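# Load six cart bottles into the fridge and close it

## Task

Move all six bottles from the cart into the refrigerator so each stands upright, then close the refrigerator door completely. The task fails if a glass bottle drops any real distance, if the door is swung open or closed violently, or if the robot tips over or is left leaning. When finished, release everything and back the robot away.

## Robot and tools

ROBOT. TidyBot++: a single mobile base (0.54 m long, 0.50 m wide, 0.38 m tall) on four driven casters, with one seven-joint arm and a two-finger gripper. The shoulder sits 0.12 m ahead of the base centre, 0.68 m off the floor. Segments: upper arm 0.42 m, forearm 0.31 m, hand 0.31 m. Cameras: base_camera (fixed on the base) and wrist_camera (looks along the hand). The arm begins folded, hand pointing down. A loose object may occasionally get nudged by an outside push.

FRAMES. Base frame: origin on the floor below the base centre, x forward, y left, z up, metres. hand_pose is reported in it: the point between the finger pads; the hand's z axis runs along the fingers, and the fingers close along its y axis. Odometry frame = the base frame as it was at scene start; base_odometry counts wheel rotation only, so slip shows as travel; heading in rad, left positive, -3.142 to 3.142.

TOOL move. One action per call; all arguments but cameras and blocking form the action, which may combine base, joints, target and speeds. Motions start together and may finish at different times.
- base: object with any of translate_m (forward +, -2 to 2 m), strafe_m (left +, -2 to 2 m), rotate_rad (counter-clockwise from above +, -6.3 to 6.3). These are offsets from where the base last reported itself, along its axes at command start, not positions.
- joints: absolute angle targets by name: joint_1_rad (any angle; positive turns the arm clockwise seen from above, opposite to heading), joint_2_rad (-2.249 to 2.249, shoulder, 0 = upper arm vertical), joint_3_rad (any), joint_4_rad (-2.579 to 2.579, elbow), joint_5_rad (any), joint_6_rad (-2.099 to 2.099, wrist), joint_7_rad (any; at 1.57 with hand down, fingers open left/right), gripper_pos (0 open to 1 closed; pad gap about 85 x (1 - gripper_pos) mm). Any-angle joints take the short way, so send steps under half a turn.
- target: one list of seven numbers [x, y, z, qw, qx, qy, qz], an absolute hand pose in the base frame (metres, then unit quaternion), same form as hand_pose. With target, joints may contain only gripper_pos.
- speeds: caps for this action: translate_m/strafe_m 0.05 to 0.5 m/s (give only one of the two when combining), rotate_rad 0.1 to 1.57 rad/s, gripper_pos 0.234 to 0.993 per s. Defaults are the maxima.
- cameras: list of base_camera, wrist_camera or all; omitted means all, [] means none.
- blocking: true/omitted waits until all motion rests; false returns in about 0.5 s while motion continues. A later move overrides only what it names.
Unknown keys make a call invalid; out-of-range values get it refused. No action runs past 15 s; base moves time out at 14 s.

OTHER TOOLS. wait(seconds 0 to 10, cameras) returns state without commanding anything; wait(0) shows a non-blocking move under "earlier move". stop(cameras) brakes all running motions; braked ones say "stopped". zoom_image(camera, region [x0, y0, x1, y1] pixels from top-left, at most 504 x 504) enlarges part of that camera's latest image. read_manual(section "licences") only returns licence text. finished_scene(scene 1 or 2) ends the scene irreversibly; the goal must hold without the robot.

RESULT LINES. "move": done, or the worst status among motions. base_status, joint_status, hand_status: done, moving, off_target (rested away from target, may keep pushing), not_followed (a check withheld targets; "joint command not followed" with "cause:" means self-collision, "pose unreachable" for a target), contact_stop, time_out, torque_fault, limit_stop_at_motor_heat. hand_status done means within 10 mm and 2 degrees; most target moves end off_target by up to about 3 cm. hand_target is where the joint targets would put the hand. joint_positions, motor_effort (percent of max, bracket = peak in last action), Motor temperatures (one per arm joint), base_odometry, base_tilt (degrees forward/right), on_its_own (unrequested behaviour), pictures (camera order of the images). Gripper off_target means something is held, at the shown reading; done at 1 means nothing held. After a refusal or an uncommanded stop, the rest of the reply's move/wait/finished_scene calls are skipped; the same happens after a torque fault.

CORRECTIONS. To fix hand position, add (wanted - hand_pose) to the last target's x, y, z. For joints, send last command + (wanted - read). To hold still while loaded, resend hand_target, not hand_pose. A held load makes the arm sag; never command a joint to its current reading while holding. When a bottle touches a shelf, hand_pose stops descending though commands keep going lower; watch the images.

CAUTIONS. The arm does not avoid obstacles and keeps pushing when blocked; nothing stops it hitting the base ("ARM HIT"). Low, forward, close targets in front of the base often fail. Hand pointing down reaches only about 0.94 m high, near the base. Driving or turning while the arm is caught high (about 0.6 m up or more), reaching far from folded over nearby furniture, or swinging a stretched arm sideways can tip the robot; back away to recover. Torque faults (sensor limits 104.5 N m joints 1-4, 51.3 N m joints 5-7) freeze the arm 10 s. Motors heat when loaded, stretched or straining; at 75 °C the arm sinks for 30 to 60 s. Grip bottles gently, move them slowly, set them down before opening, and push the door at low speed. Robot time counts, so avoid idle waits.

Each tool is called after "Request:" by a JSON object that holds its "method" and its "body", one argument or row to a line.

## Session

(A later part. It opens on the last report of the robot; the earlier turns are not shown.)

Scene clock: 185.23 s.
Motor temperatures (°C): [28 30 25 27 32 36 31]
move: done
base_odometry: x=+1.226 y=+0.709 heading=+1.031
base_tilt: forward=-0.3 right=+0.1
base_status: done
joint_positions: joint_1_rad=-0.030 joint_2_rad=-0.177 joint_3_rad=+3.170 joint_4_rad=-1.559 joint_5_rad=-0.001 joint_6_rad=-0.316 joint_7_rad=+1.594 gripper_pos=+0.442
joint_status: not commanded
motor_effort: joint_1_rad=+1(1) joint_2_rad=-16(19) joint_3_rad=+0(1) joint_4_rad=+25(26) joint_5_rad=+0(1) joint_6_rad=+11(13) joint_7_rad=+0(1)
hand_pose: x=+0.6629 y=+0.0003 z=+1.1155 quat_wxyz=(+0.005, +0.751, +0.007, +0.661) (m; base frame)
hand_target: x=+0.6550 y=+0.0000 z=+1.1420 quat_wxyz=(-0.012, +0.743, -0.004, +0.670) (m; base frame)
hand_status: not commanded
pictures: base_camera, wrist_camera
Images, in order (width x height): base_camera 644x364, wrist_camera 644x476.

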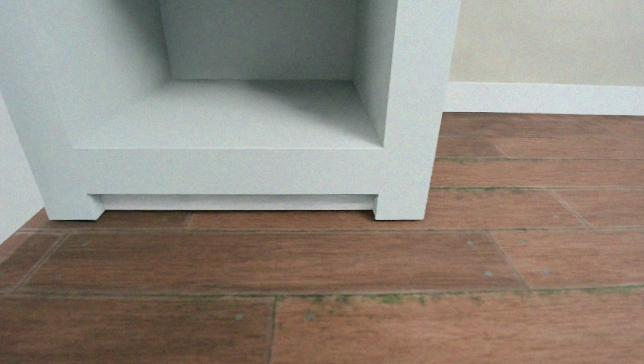

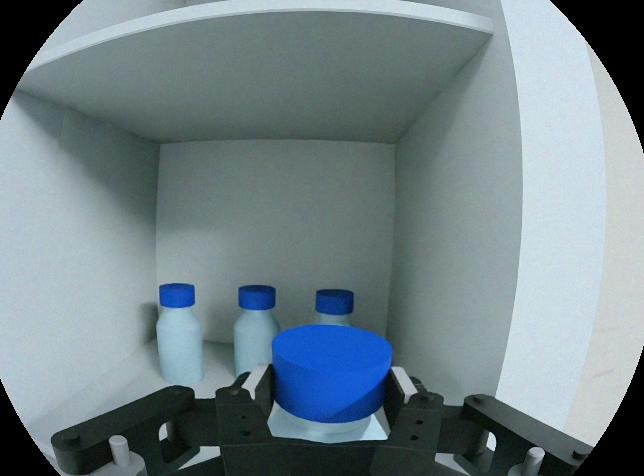

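Request:
{"method": "move", "body": {
  "base": {"translate_m": 0.205, "strafe_m": 0.003},
  "speeds": {"translate_m": 0.2}
}}

Scene clock: 187.33 s.
Motor temperatures (°C): [28 30 25 27 32 36 31]
move: done
base_odometry: x=+1.328 y=+0.886 heading=+1.031
base_tilt: forward=-0.3 right=+0.1
base_status: done
joint_positions: joint_1_rad=-0.030 joint_2_rad=-0.173 joint_3_rad=+3.170 joint_4_rad=-1.558 joint_5_rad=-0.001 joint_6_rad=-0.318 joint_7_rad=+1.594 gripper_pos=+0.442
joint_status: not commanded
motor_effort: joint_1_rad=+1(2) joint_2_rad=-16(20) joint_3_rad=+1(2) joint_4_rad=+24(25) joint_5_rad=+0(1) joint_6_rad=+11(12) joint_7_rad=+0(1)
hand_pose: x=+0.6645 y=+0.0002 z=+1.1131 quat_wxyz=(+0.005, +0.752, +0.007, +0.659) (m; base frame)
hand_target: x=+0.6550 y=+0.0000 z=+1.1420 quat_wxyz=(-0.012, +0.743, -0.004, +0.670) (m; base frame)
hand_status: not commanded
pictures: base_camera, wrist_camera
Images, in order (width x height): base_camera 644x364, wrist_camera 644x476.

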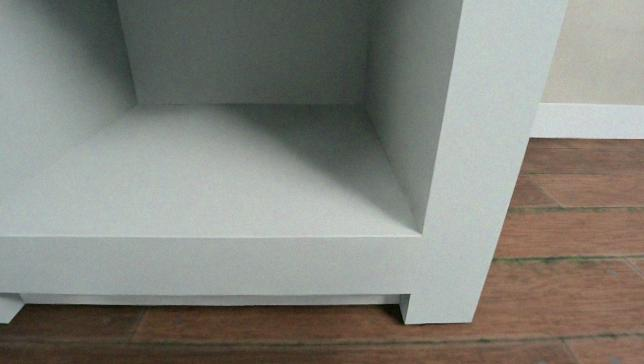

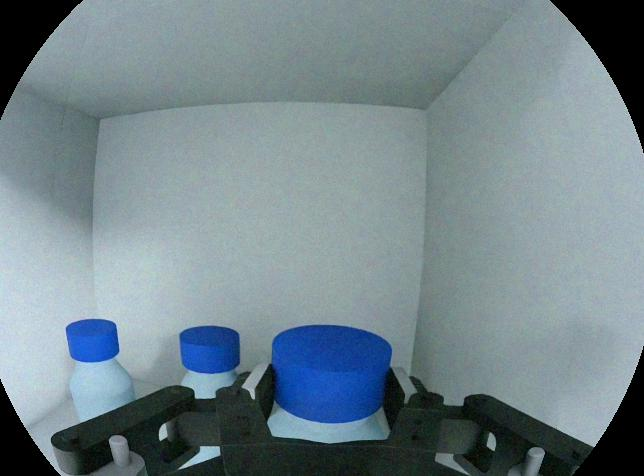

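Request:
{"method": "move", "body": {
  "target": [0.655, 0.0, 1.105, -0.012, 0.742, -0.004, 0.67],
  "cameras": ["wrist_camera"]
}}

Request:
{"method": "move", "body": {
  "target": [0.655, 0.0, 1.09, -0.012, 0.742, -0.004, 0.67],
  "cameras": []
}}

Request:
{"method": "move", "body": {
  "target": [0.655, 0.0, 1.08, -0.012, 0.745, -0.004, 0.666],
  "cameras": []
}}

Request:
{"method": "move", "body": {
  "target": [0.655, 0.0, 1.07, -0.012, 0.748, -0.004, 0.663],
  "cameras": ["wrist_camera"]
}}

Scene clock: 189.03 s.
Motor temperatures (°C): [28 30 25 27 32 36 31]
move: off_target
base_odometry: x=+1.328 y=+0.886 heading=+1.031
base_tilt: forward=-0.3 right=+0.1
base_status: not commanded
joint_positions: joint_1_rad=-0.044 joint_2_rad=-0.178 joint_3_rad=+3.179 joint_4_rad=-1.650 joint_5_rad=-0.001 joint_6_rad=-0.294 joint_7_rad=+1.594 gripper_pos=+0.442
joint_status: not commanded
motor_effort: joint_1_rad=+0(1) joint_2_rad=-16(18) joint_3_rad=+1(1) joint_4_rad=+25(26) joint_5_rad=+0(1) joint_6_rad=+11(13) joint_7_rad=+0(1)
hand_pose: x=+0.6630 y=+0.0031 z=+1.0669 quat_wxyz=(+0.002, +0.773, +0.009, +0.635) (m; base frame)
hand_target: x=+0.6550 y=+0.0000 z=+1.1050 quat_wxyz=(-0.012, +0.742, -0.004, +0.670) (m; base frame)
hand_status: off_target (0.039 m and 5.8 deg from the pose sent, 0.013 m and 2.9 deg at the start)
pictures: wrist_camera
Images, in order (width x height): wrist_camera 644x476.

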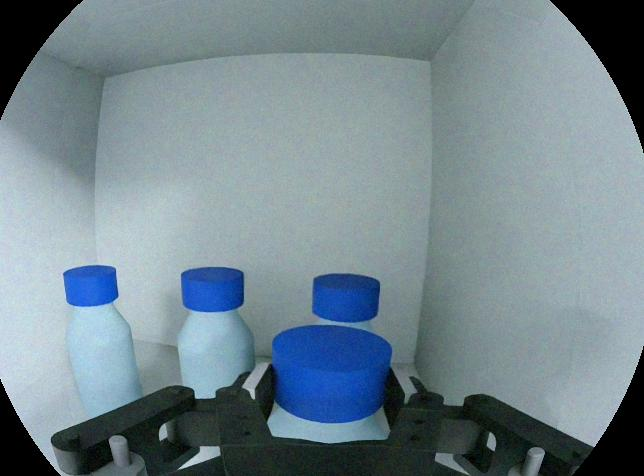

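Scene clock: 189.77 s.
Motor temperatures (°C): [28 30 25 27 32 36 31]
move: off_target
base_odometry: x=+1.328 y=+0.886 heading=+1.031
base_tilt: forward=-0.3 right=+0.1
base_status: not commanded
joint_positions: joint_1_rad=-0.052 joint_2_rad=-0.189 joint_3_rad=+3.186 joint_4_rad=-1.686 joint_5_rad=-0.001 joint_6_rad=-0.246 joint_7_rad=+1.594 gripper_pos=+0.442
joint_status: not commanded
motor_effort: joint_1_rad=+0(1) joint_2_rad=-14(17) joint_3_rad=+0(0) joint_4_rad=+23(25) joint_5_rad=+0(1) joint_6_rad=+10(12) joint_7_rad=+0(0)
hand_pose: x=+0.6607 y=+0.0029 z=+1.0652 quat_wxyz=(+0.001, +0.765, +0.009, +0.644) (m; base frame)
hand_target: x=+0.6550 y=+0.0000 z=+1.0900 quat_wxyz=(-0.012, +0.742, -0.004, +0.670) (m; base frame)
hand_status: off_target (0.026 m and 4.5 deg from the pose sent, 0.025 m and 5.8 deg at the start)
pictures: none
No camera images: "cameras" was empty.

Scene clock: 190.37 s.
Motor temperatures (°C): [28 30 25 27 32 36 31]
move: off_target
base_odometry: x=+1.328 y=+0.886 heading=+1.031
base_tilt: forward=-0.3 right=+0.1
base_status: not commanded
joint_positions: joint_1_rad=-0.055 joint_2_rad=-0.195 joint_3_rad=+3.189 joint_4_rad=-1.701 joint_5_rad=-0.001 joint_6_rad=-0.227 joint_7_rad=+1.594 gripper_pos=+0.442
joint_status: not commanded
motor_effort: joint_1_rad=+1(1) joint_2_rad=-12(14) joint_3_rad=+0(1) joint_4_rad=+22(24) joint_5_rad=+0(1) joint_6_rad=+9(11) joint_7_rad=+0(1)
hand_pose: x=+0.6591 y=+0.0028 z=+1.0647 quat_wxyz=(+0.001, +0.762, +0.009, +0.647) (m; base frame)
hand_target: x=+0.6550 y=+0.0000 z=+1.0800 quat_wxyz=(-0.012, +0.745, -0.004, +0.666) (m; base frame)
hand_status: off_target (0.016 m and 3.5 deg from the pose sent, 0.016 m and 4.0 deg at the start)
pictures: none
No camera images: "cameras" was empty.

Scene clock: 190.97 s.
Motor temperatures (°C): [28 30 25 27 32 36 31]
move: off_target
base_odometry: x=+1.328 y=+0.886 heading=+1.031
base_tilt: forward=-0.3 right=+0.1
base_status: not commanded
joint_positions: joint_1_rad=-0.059 joint_2_rad=-0.200 joint_3_rad=+3.192 joint_4_rad=-1.717 joint_5_rad=-0.001 joint_6_rad=-0.204 joint_7_rad=+1.594 gripper_pos=+0.442
joint_status: not commanded
motor_effort: joint_1_rad=+1(1) joint_2_rad=-11(14) joint_3_rad=+0(0) joint_4_rad=+20(22) joint_5_rad=+0(1) joint_6_rad=+8(9) joint_7_rad=-1(1)
hand_pose: x=+0.6578 y=+0.0027 z=+1.0644 quat_wxyz=(+0.000, +0.758, +0.009, +0.652) (m; base frame)
hand_target: x=+0.6550 y=+0.0000 z=+1.0700 quat_wxyz=(-0.012, +0.748, -0.004, +0.663) (m; base frame)
hand_status: off_target (0.007 m and 2.6 deg from the pose sent, 0.007 m and 3.2 deg at the start)
pictures: wrist_camera
Images, in order (width x height): wrist_camera 644x476.

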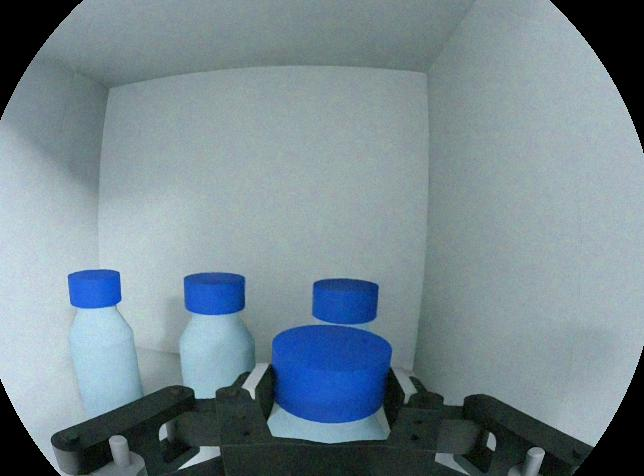

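Request:
{"method": "move", "body": {
  "joints": {"gripper_pos": 0.2},
  "speeds": {"gripper_pos": 0.234},
  "cameras": ["wrist_camera"]
}}

Request:
{"method": "move", "body": {
  "base": {"translate_m": -0.55},
  "speeds": {"translate_m": 0.35}
}}

Scene clock: 192.87 s.
Motor temperatures (°C): [28 30 25 27 32 36 31]
move: done
base_odometry: x=+1.328 y=+0.886 heading=+1.031
base_tilt: forward=-0.3 right=+0.1
base_status: not commanded
joint_positions: joint_1_rad=-0.063 joint_2_rad=-0.200 joint_3_rad=+3.193 joint_4_rad=-1.718 joint_5_rad=-0.001 joint_6_rad=-0.204 joint_7_rad=+1.594 gripper_pos=+0.200
joint_status: all done
motor_effort: joint_1_rad=+1(1) joint_2_rad=-12(13) joint_3_rad=+0(1) joint_4_rad=+21(21) joint_5_rad=+0(1) joint_6_rad=+8(9) joint_7_rad=+0(1)
hand_pose: x=+0.6577 y=+0.0039 z=+1.0642 quat_wxyz=(-0.001, +0.758, +0.009, +0.652) (m; base frame)
hand_target: x=+0.6550 y=+0.0000 z=+1.0700 quat_wxyz=(-0.012, +0.748, -0.004, +0.663) (m; base frame)
hand_status: not commanded
pictures: wrist_camera
Images, in order (width x height): wrist_camera 644x476.

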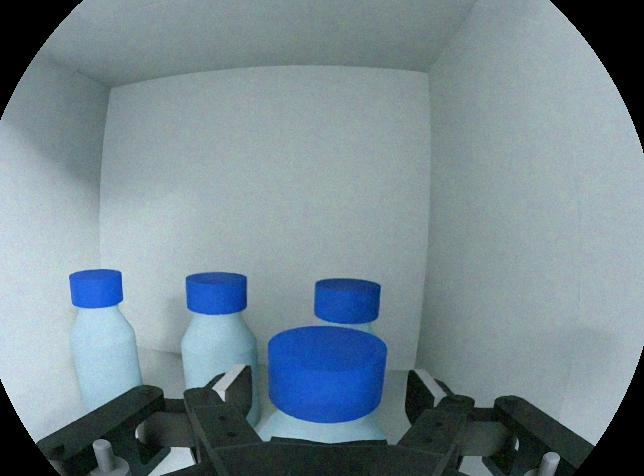

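Scene clock: 195.47 s.
Motor temperatures (°C): [28 30 25 27 32 36 31]
move: done
base_odometry: x=+1.045 y=+0.414 heading=+1.031
base_tilt: forward=-0.3 right=+0.1
base_status: done
joint_positions: joint_1_rad=-0.066 joint_2_rad=-0.217 joint_3_rad=+3.198 joint_4_rad=-1.720 joint_5_rad=-0.001 joint_6_rad=-0.203 joint_7_rad=+1.594 gripper_pos=+0.200
joint_status: not commanded
motor_effort: joint_1_rad=+0(3) joint_2_rad=-11(16) joint_3_rad=+0(4) joint_4_rad=+21(22) joint_5_rad=-1(1) joint_6_rad=+8(9) joint_7_rad=+0(1)
hand_pose: x=+0.6514 y=+0.0021 z=+1.0719 quat_wxyz=(-0.001, +0.753, +0.008, +0.658) (m; base frame)
hand_target: x=+0.6550 y=+0.0000 z=+1.0700 quat_wxyz=(-0.012, +0.748, -0.004, +0.663) (m; base frame)
hand_status: not commanded
pictures: base_camera, wrist_camera
Images, in order (width x height): base_camera 644x364, wrist_camera 644x476.

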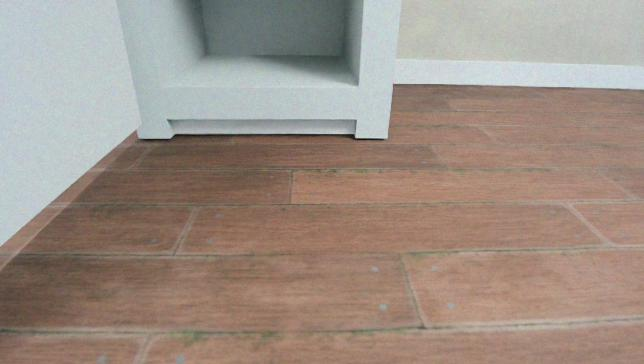

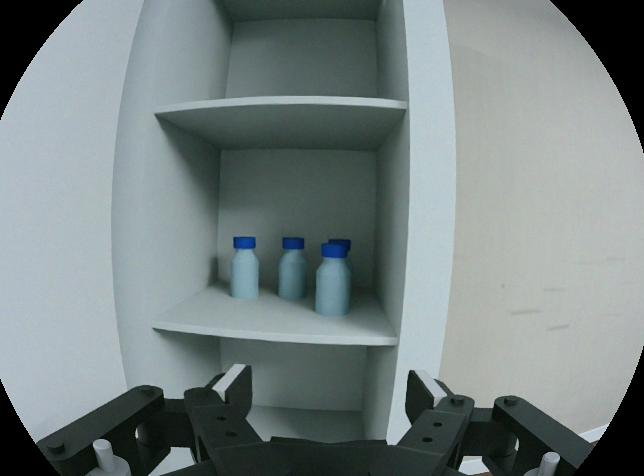

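Request:
{"method": "move", "body": {
  "base": {"translate_m": -1.576, "strafe_m": 0.17, "rotate_rad": -1.231},
  "cameras": []
}}

Request:
{"method": "move", "body": {
  "joints": {"joint_1_rad":0,"joint_2_rad":-0.1,"joint_3_rad":3.15,"joint_4_rad":-2.10,"joint_5_rad":-0.04,"joint_6_rad":0.285,"joint_7_rad":1.635,"gripper_pos":0.15}
}}

Scene clock: 202.27 s.
Motor temperatures (°C): [28 30 25 27 32 36 31]
move: done
base_odometry: x=+0.090 y=-0.851 heading=-0.201
base_tilt: forward=-0.3 right=+0.1
base_status: done
joint_positions: joint_1_rad=-0.074 joint_2_rad=-0.213 joint_3_rad=+3.206 joint_4_rad=-1.720 joint_5_rad=-0.001 joint_6_rad=-0.203 joint_7_rad=+1.594 gripper_pos=+0.200
joint_status: not commanded
motor_effort: joint_1_rad=+1(3) joint_2_rad=-11(16) joint_3_rad=+0(4) joint_4_rad=+21(21) joint_5_rad=-1(1) joint_6_rad=+8(9) joint_7_rad=+0(1)
hand_pose: x=+0.6532 y=+0.0019 z=+1.0694 quat_wxyz=(-0.002, +0.755, +0.008, +0.656) (m; base frame)
hand_target: x=+0.6550 y=+0.0000 z=+1.0700 quat_wxyz=(-0.012, +0.748, -0.004, +0.663) (m; base frame)
hand_status: not commanded
pictures: none
No camera images: "cameras" was empty.

Scene clock: 204.07 s.
Motor temperatures (°C): [28 30 25 27 32 36 31]
move: done
base_odometry: x=+0.090 y=-0.851 heading=-0.201
base_tilt: forward=-0.3 right=+0.1
base_status: not commanded
joint_positions: joint_1_rad=-0.016 joint_2_rad=-0.117 joint_3_rad=+3.172 joint_4_rad=-2.083 joint_5_rad=-0.001 joint_6_rad=+0.238 joint_7_rad=+1.594 gripper_pos=+0.152
joint_status: all done
motor_effort: joint_1_rad=+1(1) joint_2_rad=-13(15) joint_3_rad=+0(2) joint_4_rad=+20(22) joint_5_rad=+1(1) joint_6_rad=+8(9) joint_7_rad=+0(1)
hand_pose: x=+0.6677 y=-0.0075 z=+0.9298 quat_wxyz=(+0.010, +0.761, +0.002, +0.649) (m; base frame)
hand_target: x=+0.6709 y=-0.0070 z=+0.9249 quat_wxyz=(+0.015, +0.756, +0.003, +0.654) (m; base frame)
hand_status: not commanded
pictures: base_camera, wrist_camera
Images, in order (width x height): base_camera 644x364, wrist_camera 644x476.

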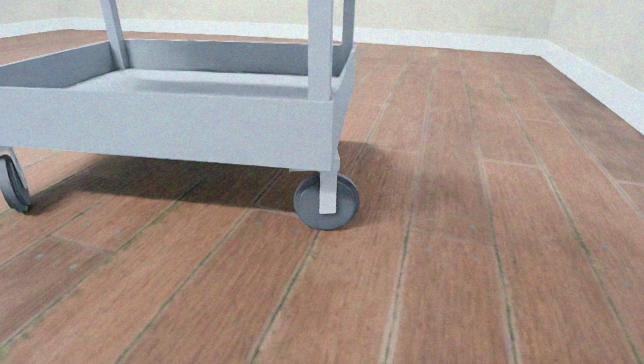

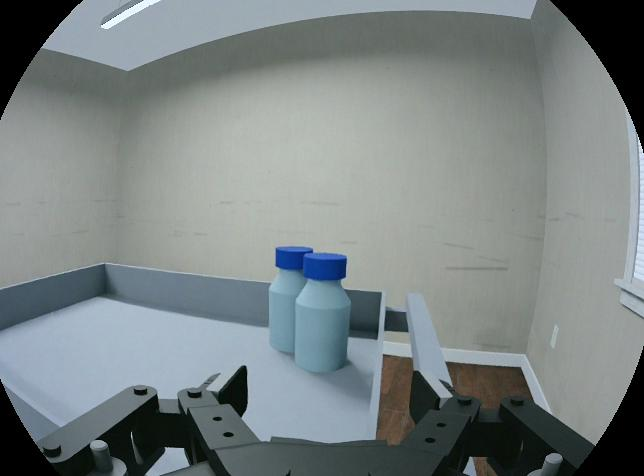

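Request:
{"method": "move", "body": {
  "base": {"translate_m": 0.17, "strafe_m": 0.010},
  "speeds": {"translate_m": 0.3}
}}

Scene clock: 206.27 s.
Motor temperatures (°C): [28 30 25 27 32 36 31]
move: done
base_odometry: x=+0.259 y=-0.875 heading=-0.201
base_tilt: forward=-0.3 right=+0.1
base_status: done
joint_positions: joint_1_rad=-0.014 joint_2_rad=-0.108 joint_3_rad=+3.170 joint_4_rad=-2.085 joint_5_rad=-0.001 joint_6_rad=+0.243 joint_7_rad=+1.594 gripper_pos=+0.152
joint_status: not commanded
motor_effort: joint_1_rad=+1(1) joint_2_rad=-14(16) joint_3_rad=+0(1) joint_4_rad=+19(20) joint_5_rad=+0(1) joint_6_rad=+8(9) joint_7_rad=+1(1)
hand_pose: x=+0.6700 y=-0.0075 z=+0.9254 quat_wxyz=(+0.011, +0.762, +0.002, +0.647) (m; base frame)
hand_target: x=+0.6709 y=-0.0070 z=+0.9249 quat_wxyz=(+0.015, +0.756, +0.003, +0.654) (m; base frame)
hand_status: not commanded
pictures: base_camera, wrist_camera
Images, in order (width x height): base_camera 644x364, wrist_camera 644x476.

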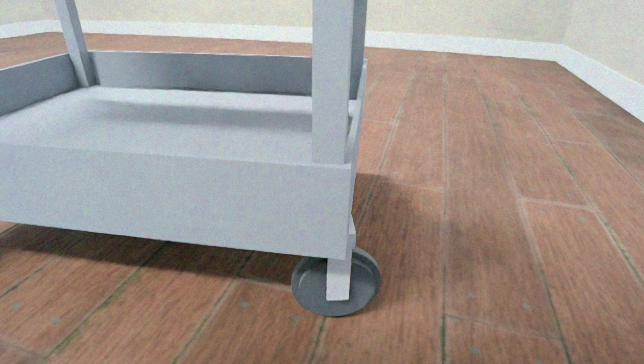

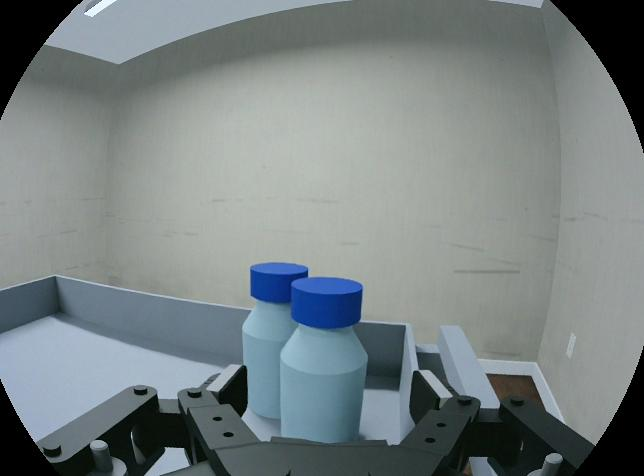

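Request:
{"method": "move", "body": {
  "base": {"translate_m": 0.075, "strafe_m": 0.006},
  "joints": {"gripper_pos": 0.22},
  "speeds": {"translate_m": 0.2},
  "cameras": ["wrist_camera"]
}}

Scene clock: 208.93 s.
Motor temperatures (°C): [28 30 25 27 32 36 31]
move: done
base_odometry: x=+0.333 y=-0.884 heading=-0.201
base_tilt: forward=-0.3 right=+0.1
base_status: done
joint_positions: joint_1_rad=-0.014 joint_2_rad=-0.104 joint_3_rad=+3.170 joint_4_rad=-2.085 joint_5_rad=-0.001 joint_6_rad=+0.244 joint_7_rad=+1.594 gripper_pos=+0.219
joint_status: all done
motor_effort: joint_1_rad=+0(1) joint_2_rad=-14(17) joint_3_rad=+0(1) joint_4_rad=+20(20) joint_5_rad=+0(1) joint_6_rad=+8(9) joint_7_rad=+0(1)
hand_pose: x=+0.6709 y=-0.0075 z=+0.9235 quat_wxyz=(+0.011, +0.763, +0.002, +0.646) (m; base frame)
hand_target: x=+0.6709 y=-0.0070 z=+0.9249 quat_wxyz=(+0.015, +0.756, +0.003, +0.654) (m; base frame)
hand_status: not commanded
pictures: wrist_camera
Images, in order (width x height): wrist_camera 644x476.

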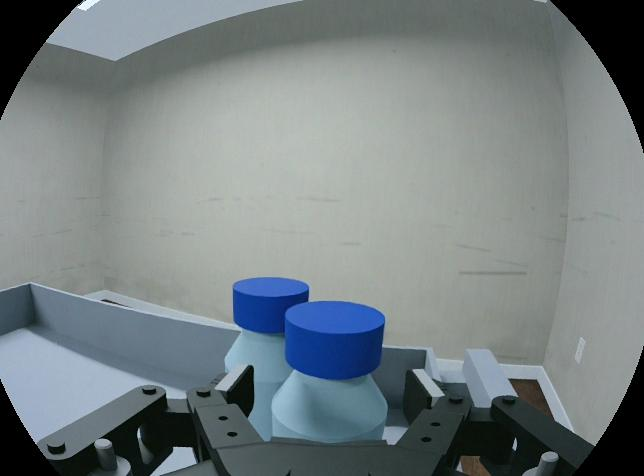

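Request:
{"method": "move", "body": {
  "base": {"translate_m": 0.035, "strafe_m": -0.002},
  "speeds": {"translate_m": 0.1},
  "cameras": ["wrist_camera"]
}}

Request:
{"method": "zoom_image", "body": {
  "camera": "wrist_camera",
  "region": [180, 260, 480, 470]
}}

Scene clock: 210.27 s.
Motor temperatures (°C): [28 30 25 27 32 36 31]
move: done
base_odometry: x=+0.367 y=-0.893 heading=-0.201
base_tilt: forward=-0.3 right=+0.1
base_status: done
joint_positions: joint_1_rad=-0.013 joint_2_rad=-0.105 joint_3_rad=+3.169 joint_4_rad=-2.085 joint_5_rad=-0.001 joint_6_rad=+0.244 joint_7_rad=+1.594 gripper_pos=+0.219
joint_status: not commanded
motor_effort: joint_1_rad=+0(2) joint_2_rad=-13(16) joint_3_rad=+0(2) joint_4_rad=+20(20) joint_5_rad=+0(1) joint_6_rad=+8(9) joint_7_rad=+0(1)
hand_pose: x=+0.6706 y=-0.0073 z=+0.9239 quat_wxyz=(+0.011, +0.763, +0.002, +0.646) (m; base frame)
hand_target: x=+0.6709 y=-0.0070 z=+0.9249 quat_wxyz=(+0.015, +0.756, +0.003, +0.654) (m; base frame)
hand_status: not commanded
pictures: wrist_camera
Images, in order (width x height): wrist_camera 644x476.

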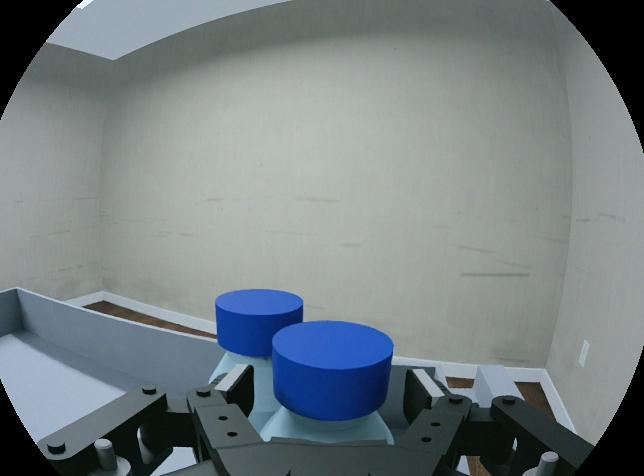

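Scaled by 1.680.

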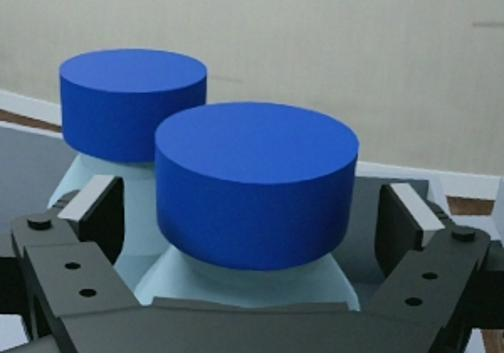

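Request:
{"method": "move", "body": {
  "joints": {"gripper_pos": 0.49},
  "speeds": {"gripper_pos": 0.234},
  "cameras": ["wrist_camera"]
}}

Request:
{"method": "move", "body": {
  "joints": {"joint_1_rad":0,"joint_2_rad":-0.22,"joint_3_rad":3.15,"joint_4_rad":-1.66,"joint_5_rad":-0.04,"joint_6_rad":-0.15,"joint_7_rad":1.635},
  "cameras": ["wrist_camera"]
}}

Request:
{"method": "move", "body": {
  "base": {"translate_m": -0.4}
}}

Scene clock: 212.33 s.
Motor temperatures (°C): [28 30 25 27 32 36 31]
move: off_target
base_odometry: x=+0.367 y=-0.893 heading=-0.201
base_tilt: forward=-0.3 right=+0.1
base_status: not commanded
joint_positions: joint_1_rad=-0.011 joint_2_rad=-0.105 joint_3_rad=+3.168 joint_4_rad=-2.085 joint_5_rad=-0.001 joint_6_rad=+0.245 joint_7_rad=+1.594 gripper_pos=+0.444
joint_status: gripper_pos off_target (ended at +0.444, target +0.490)
motor_effort: joint_1_rad=+0(1) joint_2_rad=-13(14) joint_3_rad=+0(1) joint_4_rad=+19(20) joint_5_rad=+0(1) joint_6_rad=+8(8) joint_7_rad=+0(1)
hand_pose: x=+0.6707 y=-0.0079 z=+0.9243 quat_wxyz=(+0.011, +0.763, +0.001, +0.647) (m; base frame)
hand_target: x=+0.6709 y=-0.0070 z=+0.9249 quat_wxyz=(+0.015, +0.756, +0.003, +0.654) (m; base frame)
hand_status: not commanded
pictures: wrist_camera
Images, in order (width x height): wrist_camera 644x476.

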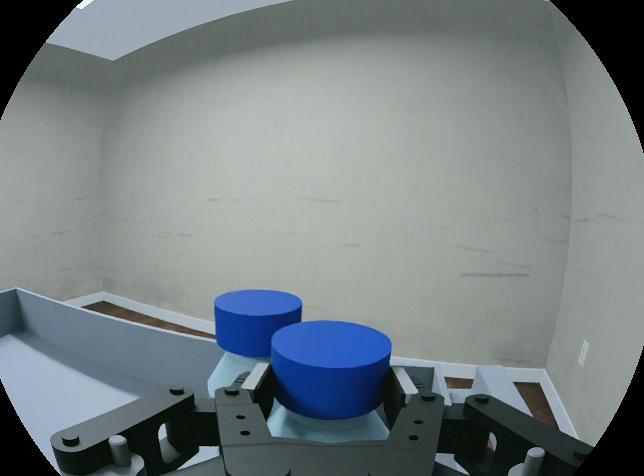

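Scene clock: 214.23 s.
Motor temperatures (°C): [28 30 25 27 32 36 31]
move: done
base_odometry: x=+0.367 y=-0.893 heading=-0.201
base_tilt: forward=-0.3 right=+0.1
base_status: not commanded
joint_positions: joint_1_rad=-0.008 joint_2_rad=-0.197 joint_3_rad=+3.168 joint_4_rad=-1.713 joint_5_rad=-0.001 joint_6_rad=-0.109 joint_7_rad=+1.594 gripper_pos=+0.445
joint_status: all done
motor_effort: joint_1_rad=+0(2) joint_2_rad=-17(21) joint_3_rad=+0(2) joint_4_rad=+26(28) joint_5_rad=+0(2) joint_6_rad=+13(15) joint_7_rad=+0(2)
hand_pose: x=+0.6617 y=-0.0106 z=+1.0945 quat_wxyz=(+0.012, +0.726, +0.000, +0.687) (m; base frame)
hand_target: x=+0.6502 y=-0.0020 z=+1.1275 quat_wxyz=(+0.009, +0.714, +0.007, +0.700) (m; base frame)
hand_status: not commanded
pictures: wrist_camera
Images, in order (width x height): wrist_camera 644x476.

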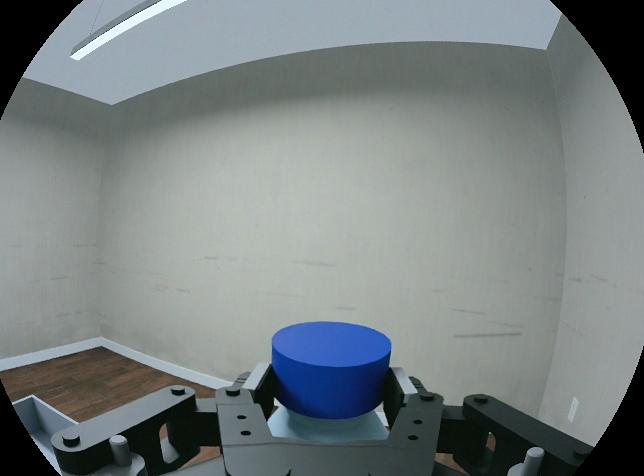

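Scene clock: 216.47 s.
Motor temperatures (°C): [28 30 25 27 32 36 31]
move: done
base_odometry: x=-0.025 y=-0.813 heading=-0.200
base_tilt: forward=-0.3 right=+0.1
base_status: done
joint_positions: joint_1_rad=-0.007 joint_2_rad=-0.206 joint_3_rad=+3.166 joint_4_rad=-1.713 joint_5_rad=-0.002 joint_6_rad=-0.115 joint_7_rad=+1.594 gripper_pos=+0.445
joint_status: not commanded
motor_effort: joint_1_rad=+1(2) joint_2_rad=-16(20) joint_3_rad=+0(3) joint_4_rad=+26(27) joint_5_rad=+0(1) joint_6_rad=+13(14) joint_7_rad=-1(1)
hand_pose: x=+0.6577 y=-0.0096 z=+1.0979 quat_wxyz=(+0.011, +0.725, +0.000, +0.689) (m; base frame)
hand_target: x=+0.6502 y=-0.0020 z=+1.1275 quat_wxyz=(+0.009, +0.714, +0.007, +0.700) (m; base frame)
hand_status: not commanded
pictures: base_camera, wrist_camera
Images, in order (width x height): base_camera 644x364, wrist_camera 644x476.

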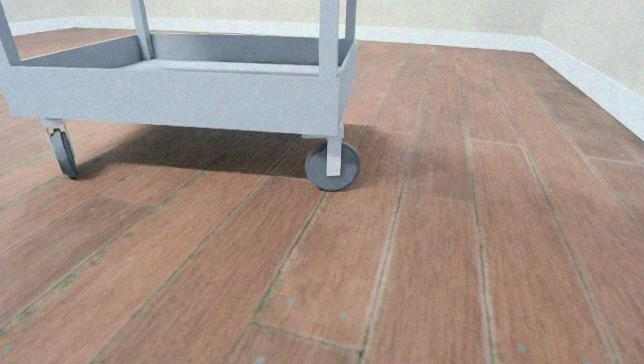

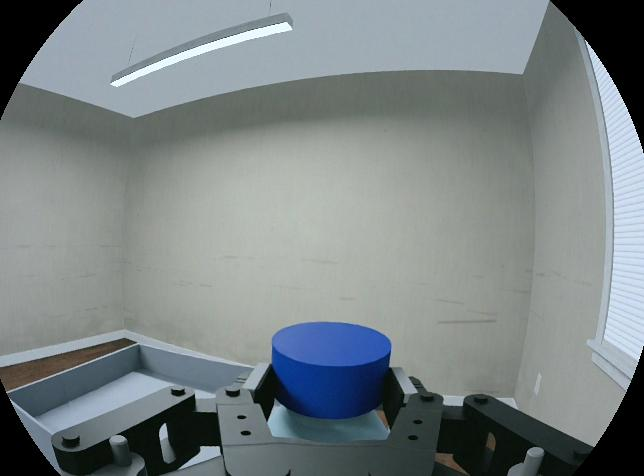

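Request:
{"method": "move", "body": {
  "base": {"translate_m": 0.744, "strafe_m": 1.485, "rotate_rad": 1.231},
  "cameras": []
}}

Request:
{"method": "move", "body": {
  "target": [0.655, 0.04, 1.142, -0.012, 0.742, -0.004, 0.669]
}}

Scene clock: 221.77 s.
Motor temperatures (°C): [28 30 25 27 32 36 31]
move: done
base_odometry: x=+1.000 y=+0.494 heading=+1.032
base_tilt: forward=-0.3 right=+0.1
base_status: done
joint_positions: joint_1_rad=+0.001 joint_2_rad=-0.200 joint_3_rad=+3.154 joint_4_rad=-1.713 joint_5_rad=-0.002 joint_6_rad=-0.117 joint_7_rad=+1.594 gripper_pos=+0.445
joint_status: not commanded
motor_effort: joint_1_rad=+0(3) joint_2_rad=-16(19) joint_3_rad=+0(5) joint_4_rad=+25(27) joint_5_rad=-1(1) joint_6_rad=+13(14) joint_7_rad=+0(1)
hand_pose: x=+0.6601 y=-0.0068 z=+1.0941 quat_wxyz=(+0.011, +0.728, +0.002, +0.686) (m; base frame)
hand_target: x=+0.6502 y=-0.0020 z=+1.1275 quat_wxyz=(+0.009, +0.714, +0.007, +0.700) (m; base frame)
hand_status: not commanded
pictures: none
No camera images: "cameras" was empty.

Scene clock: 223.27 s.
Motor temperatures (°C): [28 30 25 27 32 36 31]
move: off_target
base_odometry: x=+1.000 y=+0.494 heading=+1.032
base_tilt: forward=-0.3 right=+0.1
base_status: not commanded
joint_positions: joint_1_rad=+0.100 joint_2_rad=-0.180 joint_3_rad=+2.962 joint_4_rad=-1.553 joint_5_rad=+0.124 joint_6_rad=-0.322 joint_7_rad=+1.397 gripper_pos=+0.445
joint_status: not commanded
motor_effort: joint_1_rad=+1(2) joint_2_rad=-15(18) joint_3_rad=+1(2) joint_4_rad=+25(26) joint_5_rad=+1(1) joint_6_rad=+12(14) joint_7_rad=+0(1)
hand_pose: x=+0.6581 y=+0.0447 z=+1.1175 quat_wxyz=(-0.017, +0.750, +0.005, +0.662) (m; base frame)
hand_target: x=+0.6550 y=+0.0400 z=+1.1420 quat_wxyz=(-0.012, +0.743, -0.004, +0.670) (m; base frame)
hand_status: off_target (0.025 m and 1.7 deg from the pose sent, 0.067 m and 3.7 deg at the start)
pictures: base_camera, wrist_camera
Images, in order (width x height): base_camera 644x364, wrist_camera 644x476.

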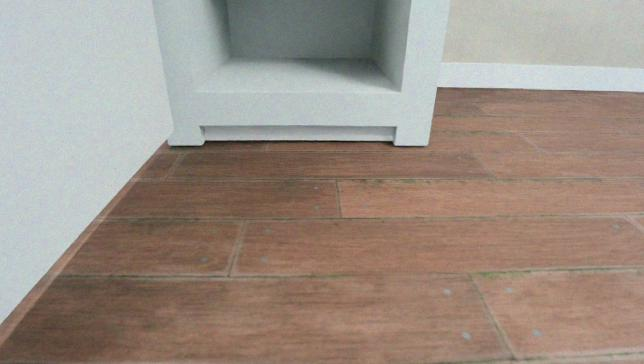

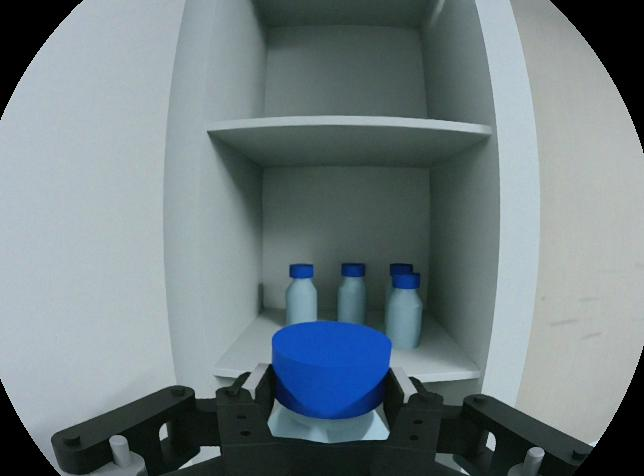

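Request:
{"method": "move", "body": {
  "base": {"translate_m": 0.32, "strafe_m": -0.02},
  "speeds": {"translate_m": 0.3}
}}

Scene clock: 225.90 s.
Motor temperatures (°C): [28 30 25 27 32 36 31]
move: done
base_odometry: x=+1.182 y=+0.758 heading=+1.031
base_tilt: forward=-0.3 right=+0.1
base_status: done
joint_positions: joint_1_rad=+0.102 joint_2_rad=-0.162 joint_3_rad=+2.961 joint_4_rad=-1.552 joint_5_rad=+0.125 joint_6_rad=-0.327 joint_7_rad=+1.396 gripper_pos=+0.445
joint_status: not commanded
motor_effort: joint_1_rad=+0(2) joint_2_rad=-16(20) joint_3_rad=+1(2) joint_4_rad=+25(26) joint_5_rad=+1(1) joint_6_rad=+12(13) joint_7_rad=+0(1)
hand_pose: x=+0.6655 y=+0.0432 z=+1.1073 quat_wxyz=(-0.017, +0.756, +0.004, +0.654) (m; base frame)
hand_target: x=+0.6550 y=+0.0400 z=+1.1420 quat_wxyz=(-0.012, +0.743, -0.004, +0.670) (m; base frame)
hand_status: not commanded
pictures: base_camera, wrist_camera
Images, in order (width x height): base_camera 644x364, wrist_camera 644x476.

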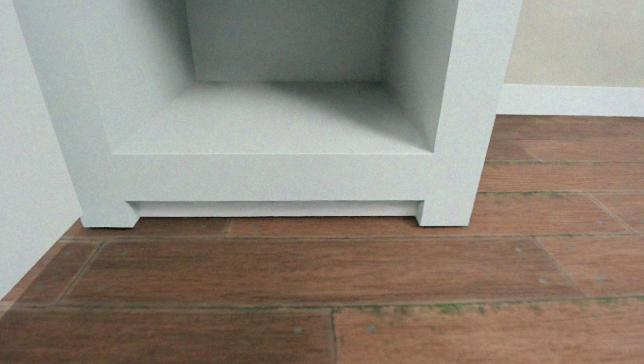

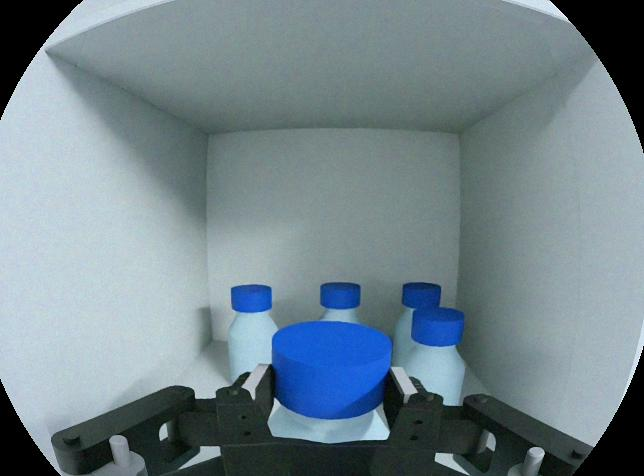

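Request:
{"method": "move", "body": {
  "base": {"translate_m": 0.19, "strafe_m": 0.01},
  "speeds": {"translate_m": 0.2},
  "cameras": ["wrist_camera"]
}}

Request:
{"method": "move", "body": {
  "target": [0.655, 0.04, 1.11, -0.012, 0.742, -0.004, 0.67],
  "cameras": ["wrist_camera"]
}}

Request:
{"method": "move", "body": {
  "target": [0.655, 0.04, 1.09, -0.012, 0.742, -0.004, 0.67],
  "cameras": []
}}

Request:
{"method": "move", "body": {
  "target": [0.655, 0.04, 1.08, -0.012, 0.745, -0.004, 0.666],
  "cameras": []
}}

Request:
{"method": "move", "body": {
  "target": [0.655, 0.04, 1.07, -0.012, 0.748, -0.004, 0.663],
  "cameras": ["wrist_camera"]
}}

Scene clock: 228.33 s.
Motor temperatures (°C): [28 30 25 27 32 36 31]
move: done
base_odometry: x=+1.271 y=+0.927 heading=+1.031
base_tilt: forward=-0.3 right=+0.1
base_status: done
joint_positions: joint_1_rad=+0.102 joint_2_rad=-0.161 joint_3_rad=+2.961 joint_4_rad=-1.552 joint_5_rad=+0.126 joint_6_rad=-0.328 joint_7_rad=+1.396 gripper_pos=+0.445
joint_status: not commanded
motor_effort: joint_1_rad=+1(1) joint_2_rad=-16(20) joint_3_rad=+1(2) joint_4_rad=+26(26) joint_5_rad=+0(1) joint_6_rad=+12(13) joint_7_rad=+0(1)
hand_pose: x=+0.6660 y=+0.0429 z=+1.1066 quat_wxyz=(-0.017, +0.757, +0.004, +0.653) (m; base frame)
hand_target: x=+0.6550 y=+0.0400 z=+1.1420 quat_wxyz=(-0.012, +0.743, -0.004, +0.670) (m; base frame)
hand_status: not commanded
pictures: wrist_camera
Images, in order (width x height): wrist_camera 644x476.

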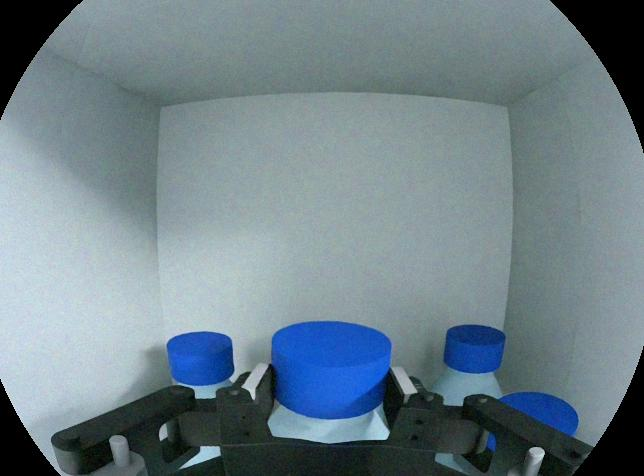

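Scene clock: 229.30 s.
Motor temperatures (°C): [28 30 25 27 32 36 31]
move: off_target
base_odometry: x=+1.271 y=+0.927 heading=+1.031
base_tilt: forward=-0.3 right=+0.1
base_status: not commanded
joint_positions: joint_1_rad=+0.168 joint_2_rad=-0.165 joint_3_rad=+2.920 joint_4_rad=-1.626 joint_5_rad=+0.126 joint_6_rad=-0.313 joint_7_rad=+1.396 gripper_pos=+0.445
joint_status: not commanded
motor_effort: joint_1_rad=+1(1) joint_2_rad=-17(18) joint_3_rad=+1(2) joint_4_rad=+25(27) joint_5_rad=+0(1) joint_6_rad=+12(13) joint_7_rad=+0(1)
hand_pose: x=+0.6652 y=+0.0317 z=+1.0670 quat_wxyz=(-0.005, +0.775, -0.002, +0.632) (m; base frame)
hand_target: x=+0.6551 y=+0.0400 z=+1.1100 quat_wxyz=(-0.012, +0.742, -0.004, +0.670) (m; base frame)
hand_status: off_target (0.045 m and 5.8 deg from the pose sent, 0.012 m and 2.8 deg at the start)
pictures: wrist_camera
Images, in order (width x height): wrist_camera 644x476.

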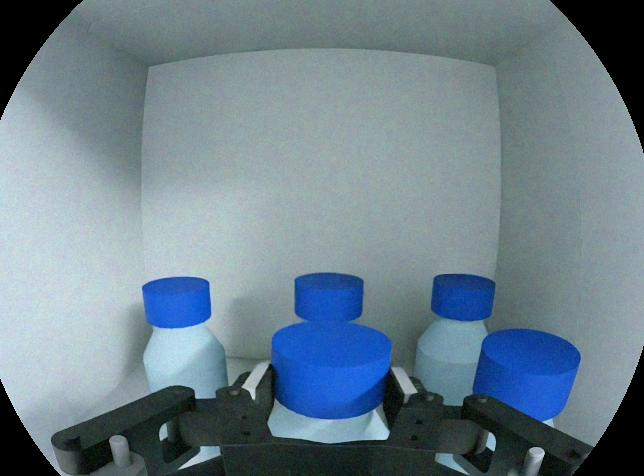

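Scene clock: 230.10 s.
Motor temperatures (°C): [28 30 25 27 32 36 31]
move: off_target
base_odometry: x=+1.271 y=+0.927 heading=+1.031
base_tilt: forward=-0.3 right=+0.1
base_status: not commanded
joint_positions: joint_1_rad=+0.219 joint_2_rad=-0.181 joint_3_rad=+2.877 joint_4_rad=-1.673 joint_5_rad=+0.126 joint_6_rad=-0.253 joint_7_rad=+1.396 gripper_pos=+0.445
joint_status: not commanded
motor_effort: joint_1_rad=+1(1) joint_2_rad=-14(17) joint_3_rad=+2(2) joint_4_rad=+23(25) joint_5_rad=+0(1) joint_6_rad=+10(12) joint_7_rad=+0(1)
hand_pose: x=+0.6616 y=+0.0324 z=+1.0631 quat_wxyz=(+0.000, +0.767, +0.001, +0.642) (m; base frame)
hand_target: x=+0.6550 y=+0.0400 z=+1.0900 quat_wxyz=(-0.012, +0.742, -0.004, +0.670) (m; base frame)
hand_status: off_target (0.029 m and 4.5 deg from the pose sent, 0.027 m and 5.8 deg at the start)
pictures: none
No camera images: "cameras" was empty.

Scene clock: 230.70 s.
Motor temperatures (°C): [28 30 25 27 32 36 31]
move: off_target
base_odometry: x=+1.271 y=+0.927 heading=+1.031
base_tilt: forward=-0.3 right=+0.1
base_status: not commanded
joint_positions: joint_1_rad=+0.229 joint_2_rad=-0.187 joint_3_rad=+2.870 joint_4_rad=-1.688 joint_5_rad=+0.126 joint_6_rad=-0.233 joint_7_rad=+1.396 gripper_pos=+0.445
joint_status: not commanded
motor_effort: joint_1_rad=+1(2) joint_2_rad=-13(14) joint_3_rad=+2(2) joint_4_rad=+22(24) joint_5_rad=+0(1) joint_6_rad=+9(10) joint_7_rad=+0(1)
hand_pose: x=+0.6602 y=+0.0327 z=+1.0626 quat_wxyz=(+0.001, +0.763, +0.001, +0.646) (m; base frame)
hand_target: x=+0.6550 y=+0.0400 z=+1.0800 quat_wxyz=(-0.012, +0.745, -0.004, +0.666) (m; base frame)
hand_status: off_target (0.020 m and 3.5 deg from the pose sent, 0.020 m and 4.0 deg at the start)
pictures: none
No camera images: "cameras" was empty.

Scene clock: 231.30 s.
Motor temperatures (°C): [28 30 25 27 32 36 31]
move: off_target
base_odometry: x=+1.271 y=+0.927 heading=+1.031
base_tilt: forward=-0.3 right=+0.1
base_status: not commanded
joint_positions: joint_1_rad=+0.238 joint_2_rad=-0.192 joint_3_rad=+2.863 joint_4_rad=-1.704 joint_5_rad=+0.126 joint_6_rad=-0.209 joint_7_rad=+1.396 gripper_pos=+0.445
joint_status: not commanded
motor_effort: joint_1_rad=+1(2) joint_2_rad=-12(13) joint_3_rad=+2(2) joint_4_rad=+21(22) joint_5_rad=+0(1) joint_6_rad=+8(9) joint_7_rad=+0(0)
hand_pose: x=+0.6592 y=+0.0330 z=+1.0623 quat_wxyz=(+0.001, +0.760, +0.002, +0.650) (m; base frame)
hand_target: x=+0.6551 y=+0.0400 z=+1.0700 quat_wxyz=(-0.012, +0.748, -0.004, +0.663) (m; base frame)
hand_status: off_target (0.011 m and 2.6 deg from the pose sent, 0.012 m and 3.1 deg at the start)
pictures: wrist_camera
Images, in order (width x height): wrist_camera 644x476.

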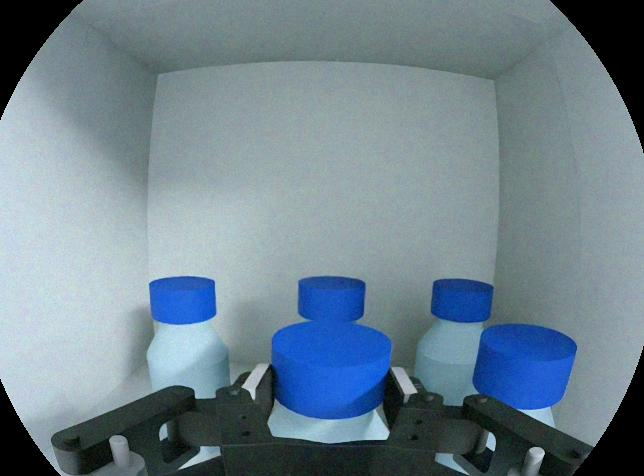

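Request:
{"method": "move", "body": {
  "joints": {"gripper_pos": 0.22},
  "speeds": {"gripper_pos": 0.234},
  "cameras": ["wrist_camera"]
}}

Request:
{"method": "move", "body": {
  "base": {"translate_m": -0.55},
  "speeds": {"translate_m": 0.35}
}}

Scene clock: 233.10 s.
Motor temperatures (°C): [28 30 25 27 32 36 31]
move: done
base_odometry: x=+1.271 y=+0.927 heading=+1.031
base_tilt: forward=-0.3 right=+0.1
base_status: not commanded
joint_positions: joint_1_rad=+0.239 joint_2_rad=-0.194 joint_3_rad=+2.863 joint_4_rad=-1.704 joint_5_rad=+0.126 joint_6_rad=-0.209 joint_7_rad=+1.396 gripper_pos=+0.220
joint_status: all done
motor_effort: joint_1_rad=+1(1) joint_2_rad=-11(13) joint_3_rad=+1(2) joint_4_rad=+21(21) joint_5_rad=+1(1) joint_6_rad=+7(9) joint_7_rad=+0(1)
hand_pose: x=+0.6583 y=+0.0328 z=+1.0636 quat_wxyz=(+0.002, +0.759, +0.002, +0.651) (m; base frame)
hand_target: x=+0.6551 y=+0.0400 z=+1.0700 quat_wxyz=(-0.012, +0.748, -0.004, +0.663) (m; base frame)
hand_status: not commanded
pictures: wrist_camera
Images, in order (width x height): wrist_camera 644x476.

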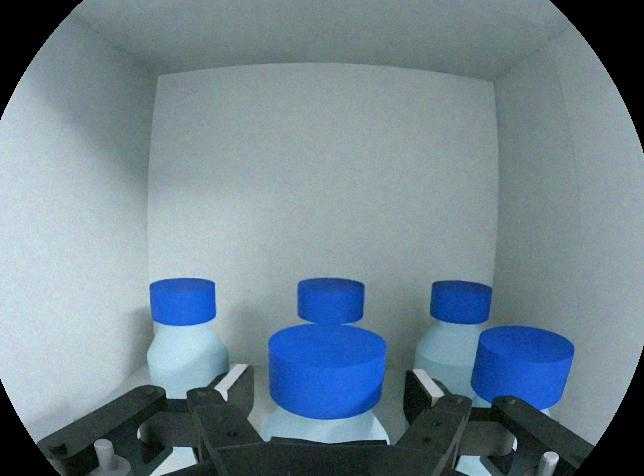

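Scene clock: 235.70 s.
Motor temperatures (°C): [28 30 25 27 32 36 31]
move: done
base_odometry: x=+0.988 y=+0.455 heading=+1.031
base_tilt: forward=-0.3 right=+0.1
base_status: done
joint_positions: joint_1_rad=+0.243 joint_2_rad=-0.211 joint_3_rad=+2.861 joint_4_rad=-1.705 joint_5_rad=+0.126 joint_6_rad=-0.208 joint_7_rad=+1.396 gripper_pos=+0.220
joint_status: not commanded
motor_effort: joint_1_rad=+0(2) joint_2_rad=-11(16) joint_3_rad=+1(3) joint_4_rad=+21(22) joint_5_rad=+0(1) joint_6_rad=+8(9) joint_7_rad=+1(1)
hand_pose: x=+0.6522 y=+0.0333 z=+1.0718 quat_wxyz=(+0.004, +0.753, +0.003, +0.657) (m; base frame)
hand_target: x=+0.6551 y=+0.0400 z=+1.0700 quat_wxyz=(-0.012, +0.748, -0.004, +0.663) (m; base frame)
hand_status: not commanded
pictures: base_camera, wrist_camera
Images, in order (width x height): base_camera 644x364, wrist_camera 644x476.

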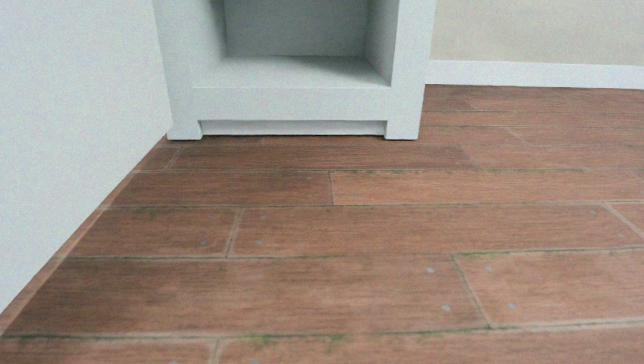

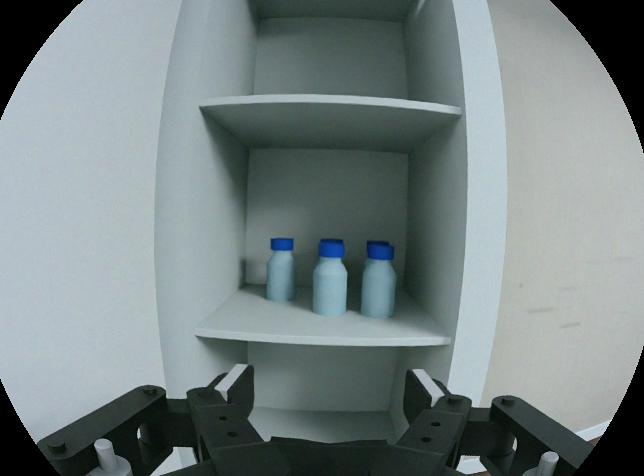

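Request:
{"method": "move", "body": {
  "base": {"translate_m": -1.464, "strafe_m": 0.044, "rotate_rad": -1.281},
  "cameras": []
}}

Request:
{"method": "move", "body": {
  "joints": {"joint_1_rad":0,"joint_2_rad":-0.1,"joint_3_rad":3.15,"joint_4_rad":-2.10,"joint_5_rad":-0.04,"joint_6_rad":0.285,"joint_7_rad":1.61,"gripper_pos":0.15}
}}

Scene clock: 241.20 s.
Motor temperatures (°C): [28 30 25 27 32 36 31]
move: done
base_odometry: x=+0.198 y=-0.779 heading=-0.251
base_tilt: forward=-0.3 right=+0.1
base_status: done
joint_positions: joint_1_rad=+0.250 joint_2_rad=-0.209 joint_3_rad=+2.849 joint_4_rad=-1.705 joint_5_rad=+0.126 joint_6_rad=-0.207 joint_7_rad=+1.396 gripper_pos=+0.220
joint_status: not commanded
motor_effort: joint_1_rad=+0(3) joint_2_rad=-11(14) joint_3_rad=+2(4) joint_4_rad=+21(21) joint_5_rad=+0(1) joint_6_rad=+8(9) joint_7_rad=+0(1)
hand_pose: x=+0.6528 y=+0.0367 z=+1.0707 quat_wxyz=(+0.003, +0.754, +0.005, +0.657) (m; base frame)
hand_target: x=+0.6551 y=+0.0400 z=+1.0700 quat_wxyz=(-0.012, +0.748, -0.004, +0.663) (m; base frame)
hand_status: not commanded
pictures: none
No camera images: "cameras" was empty.

Scene clock: 243.03 s.
Motor temperatures (°C): [28 30 25 27 32 36 31]
move: done
base_odometry: x=+0.198 y=-0.779 heading=-0.251
base_tilt: forward=-0.3 right=+0.1
base_status: not commanded
joint_positions: joint_1_rad=+0.016 joint_2_rad=-0.117 joint_3_rad=+3.129 joint_4_rad=-2.083 joint_5_rad=+0.004 joint_6_rad=+0.238 joint_7_rad=+1.560 gripper_pos=+0.152
joint_status: all done
motor_effort: joint_1_rad=+1(2) joint_2_rad=-13(15) joint_3_rad=+0(2) joint_4_rad=+20(22) joint_5_rad=+0(1) joint_6_rad=+8(9) joint_7_rad=+0(2)
hand_pose: x=+0.6673 y=+0.0002 z=+0.9298 quat_wxyz=(-0.001, +0.760, -0.003, +0.649) (m; base frame)
hand_target: x=+0.6709 y=-0.0069 z=+0.9249 quat_wxyz=(+0.007, +0.756, -0.007, +0.654) (m; base frame)
hand_status: not commanded
pictures: base_camera, wrist_camera
Images, in order (width x height): base_camera 644x364, wrist_camera 644x476.

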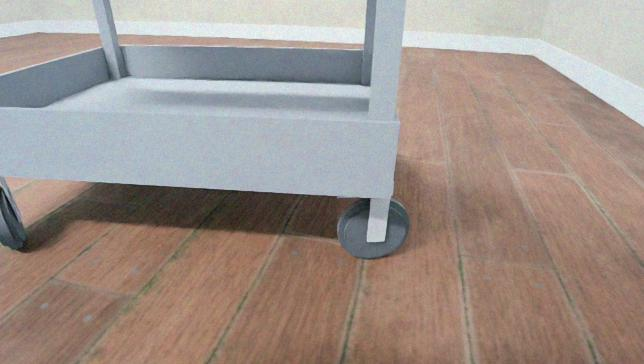

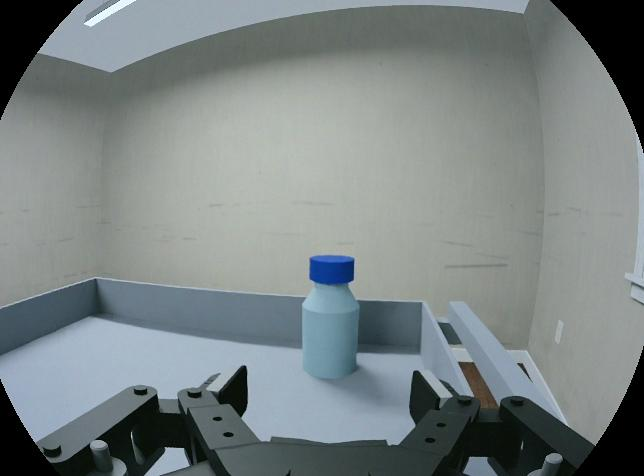

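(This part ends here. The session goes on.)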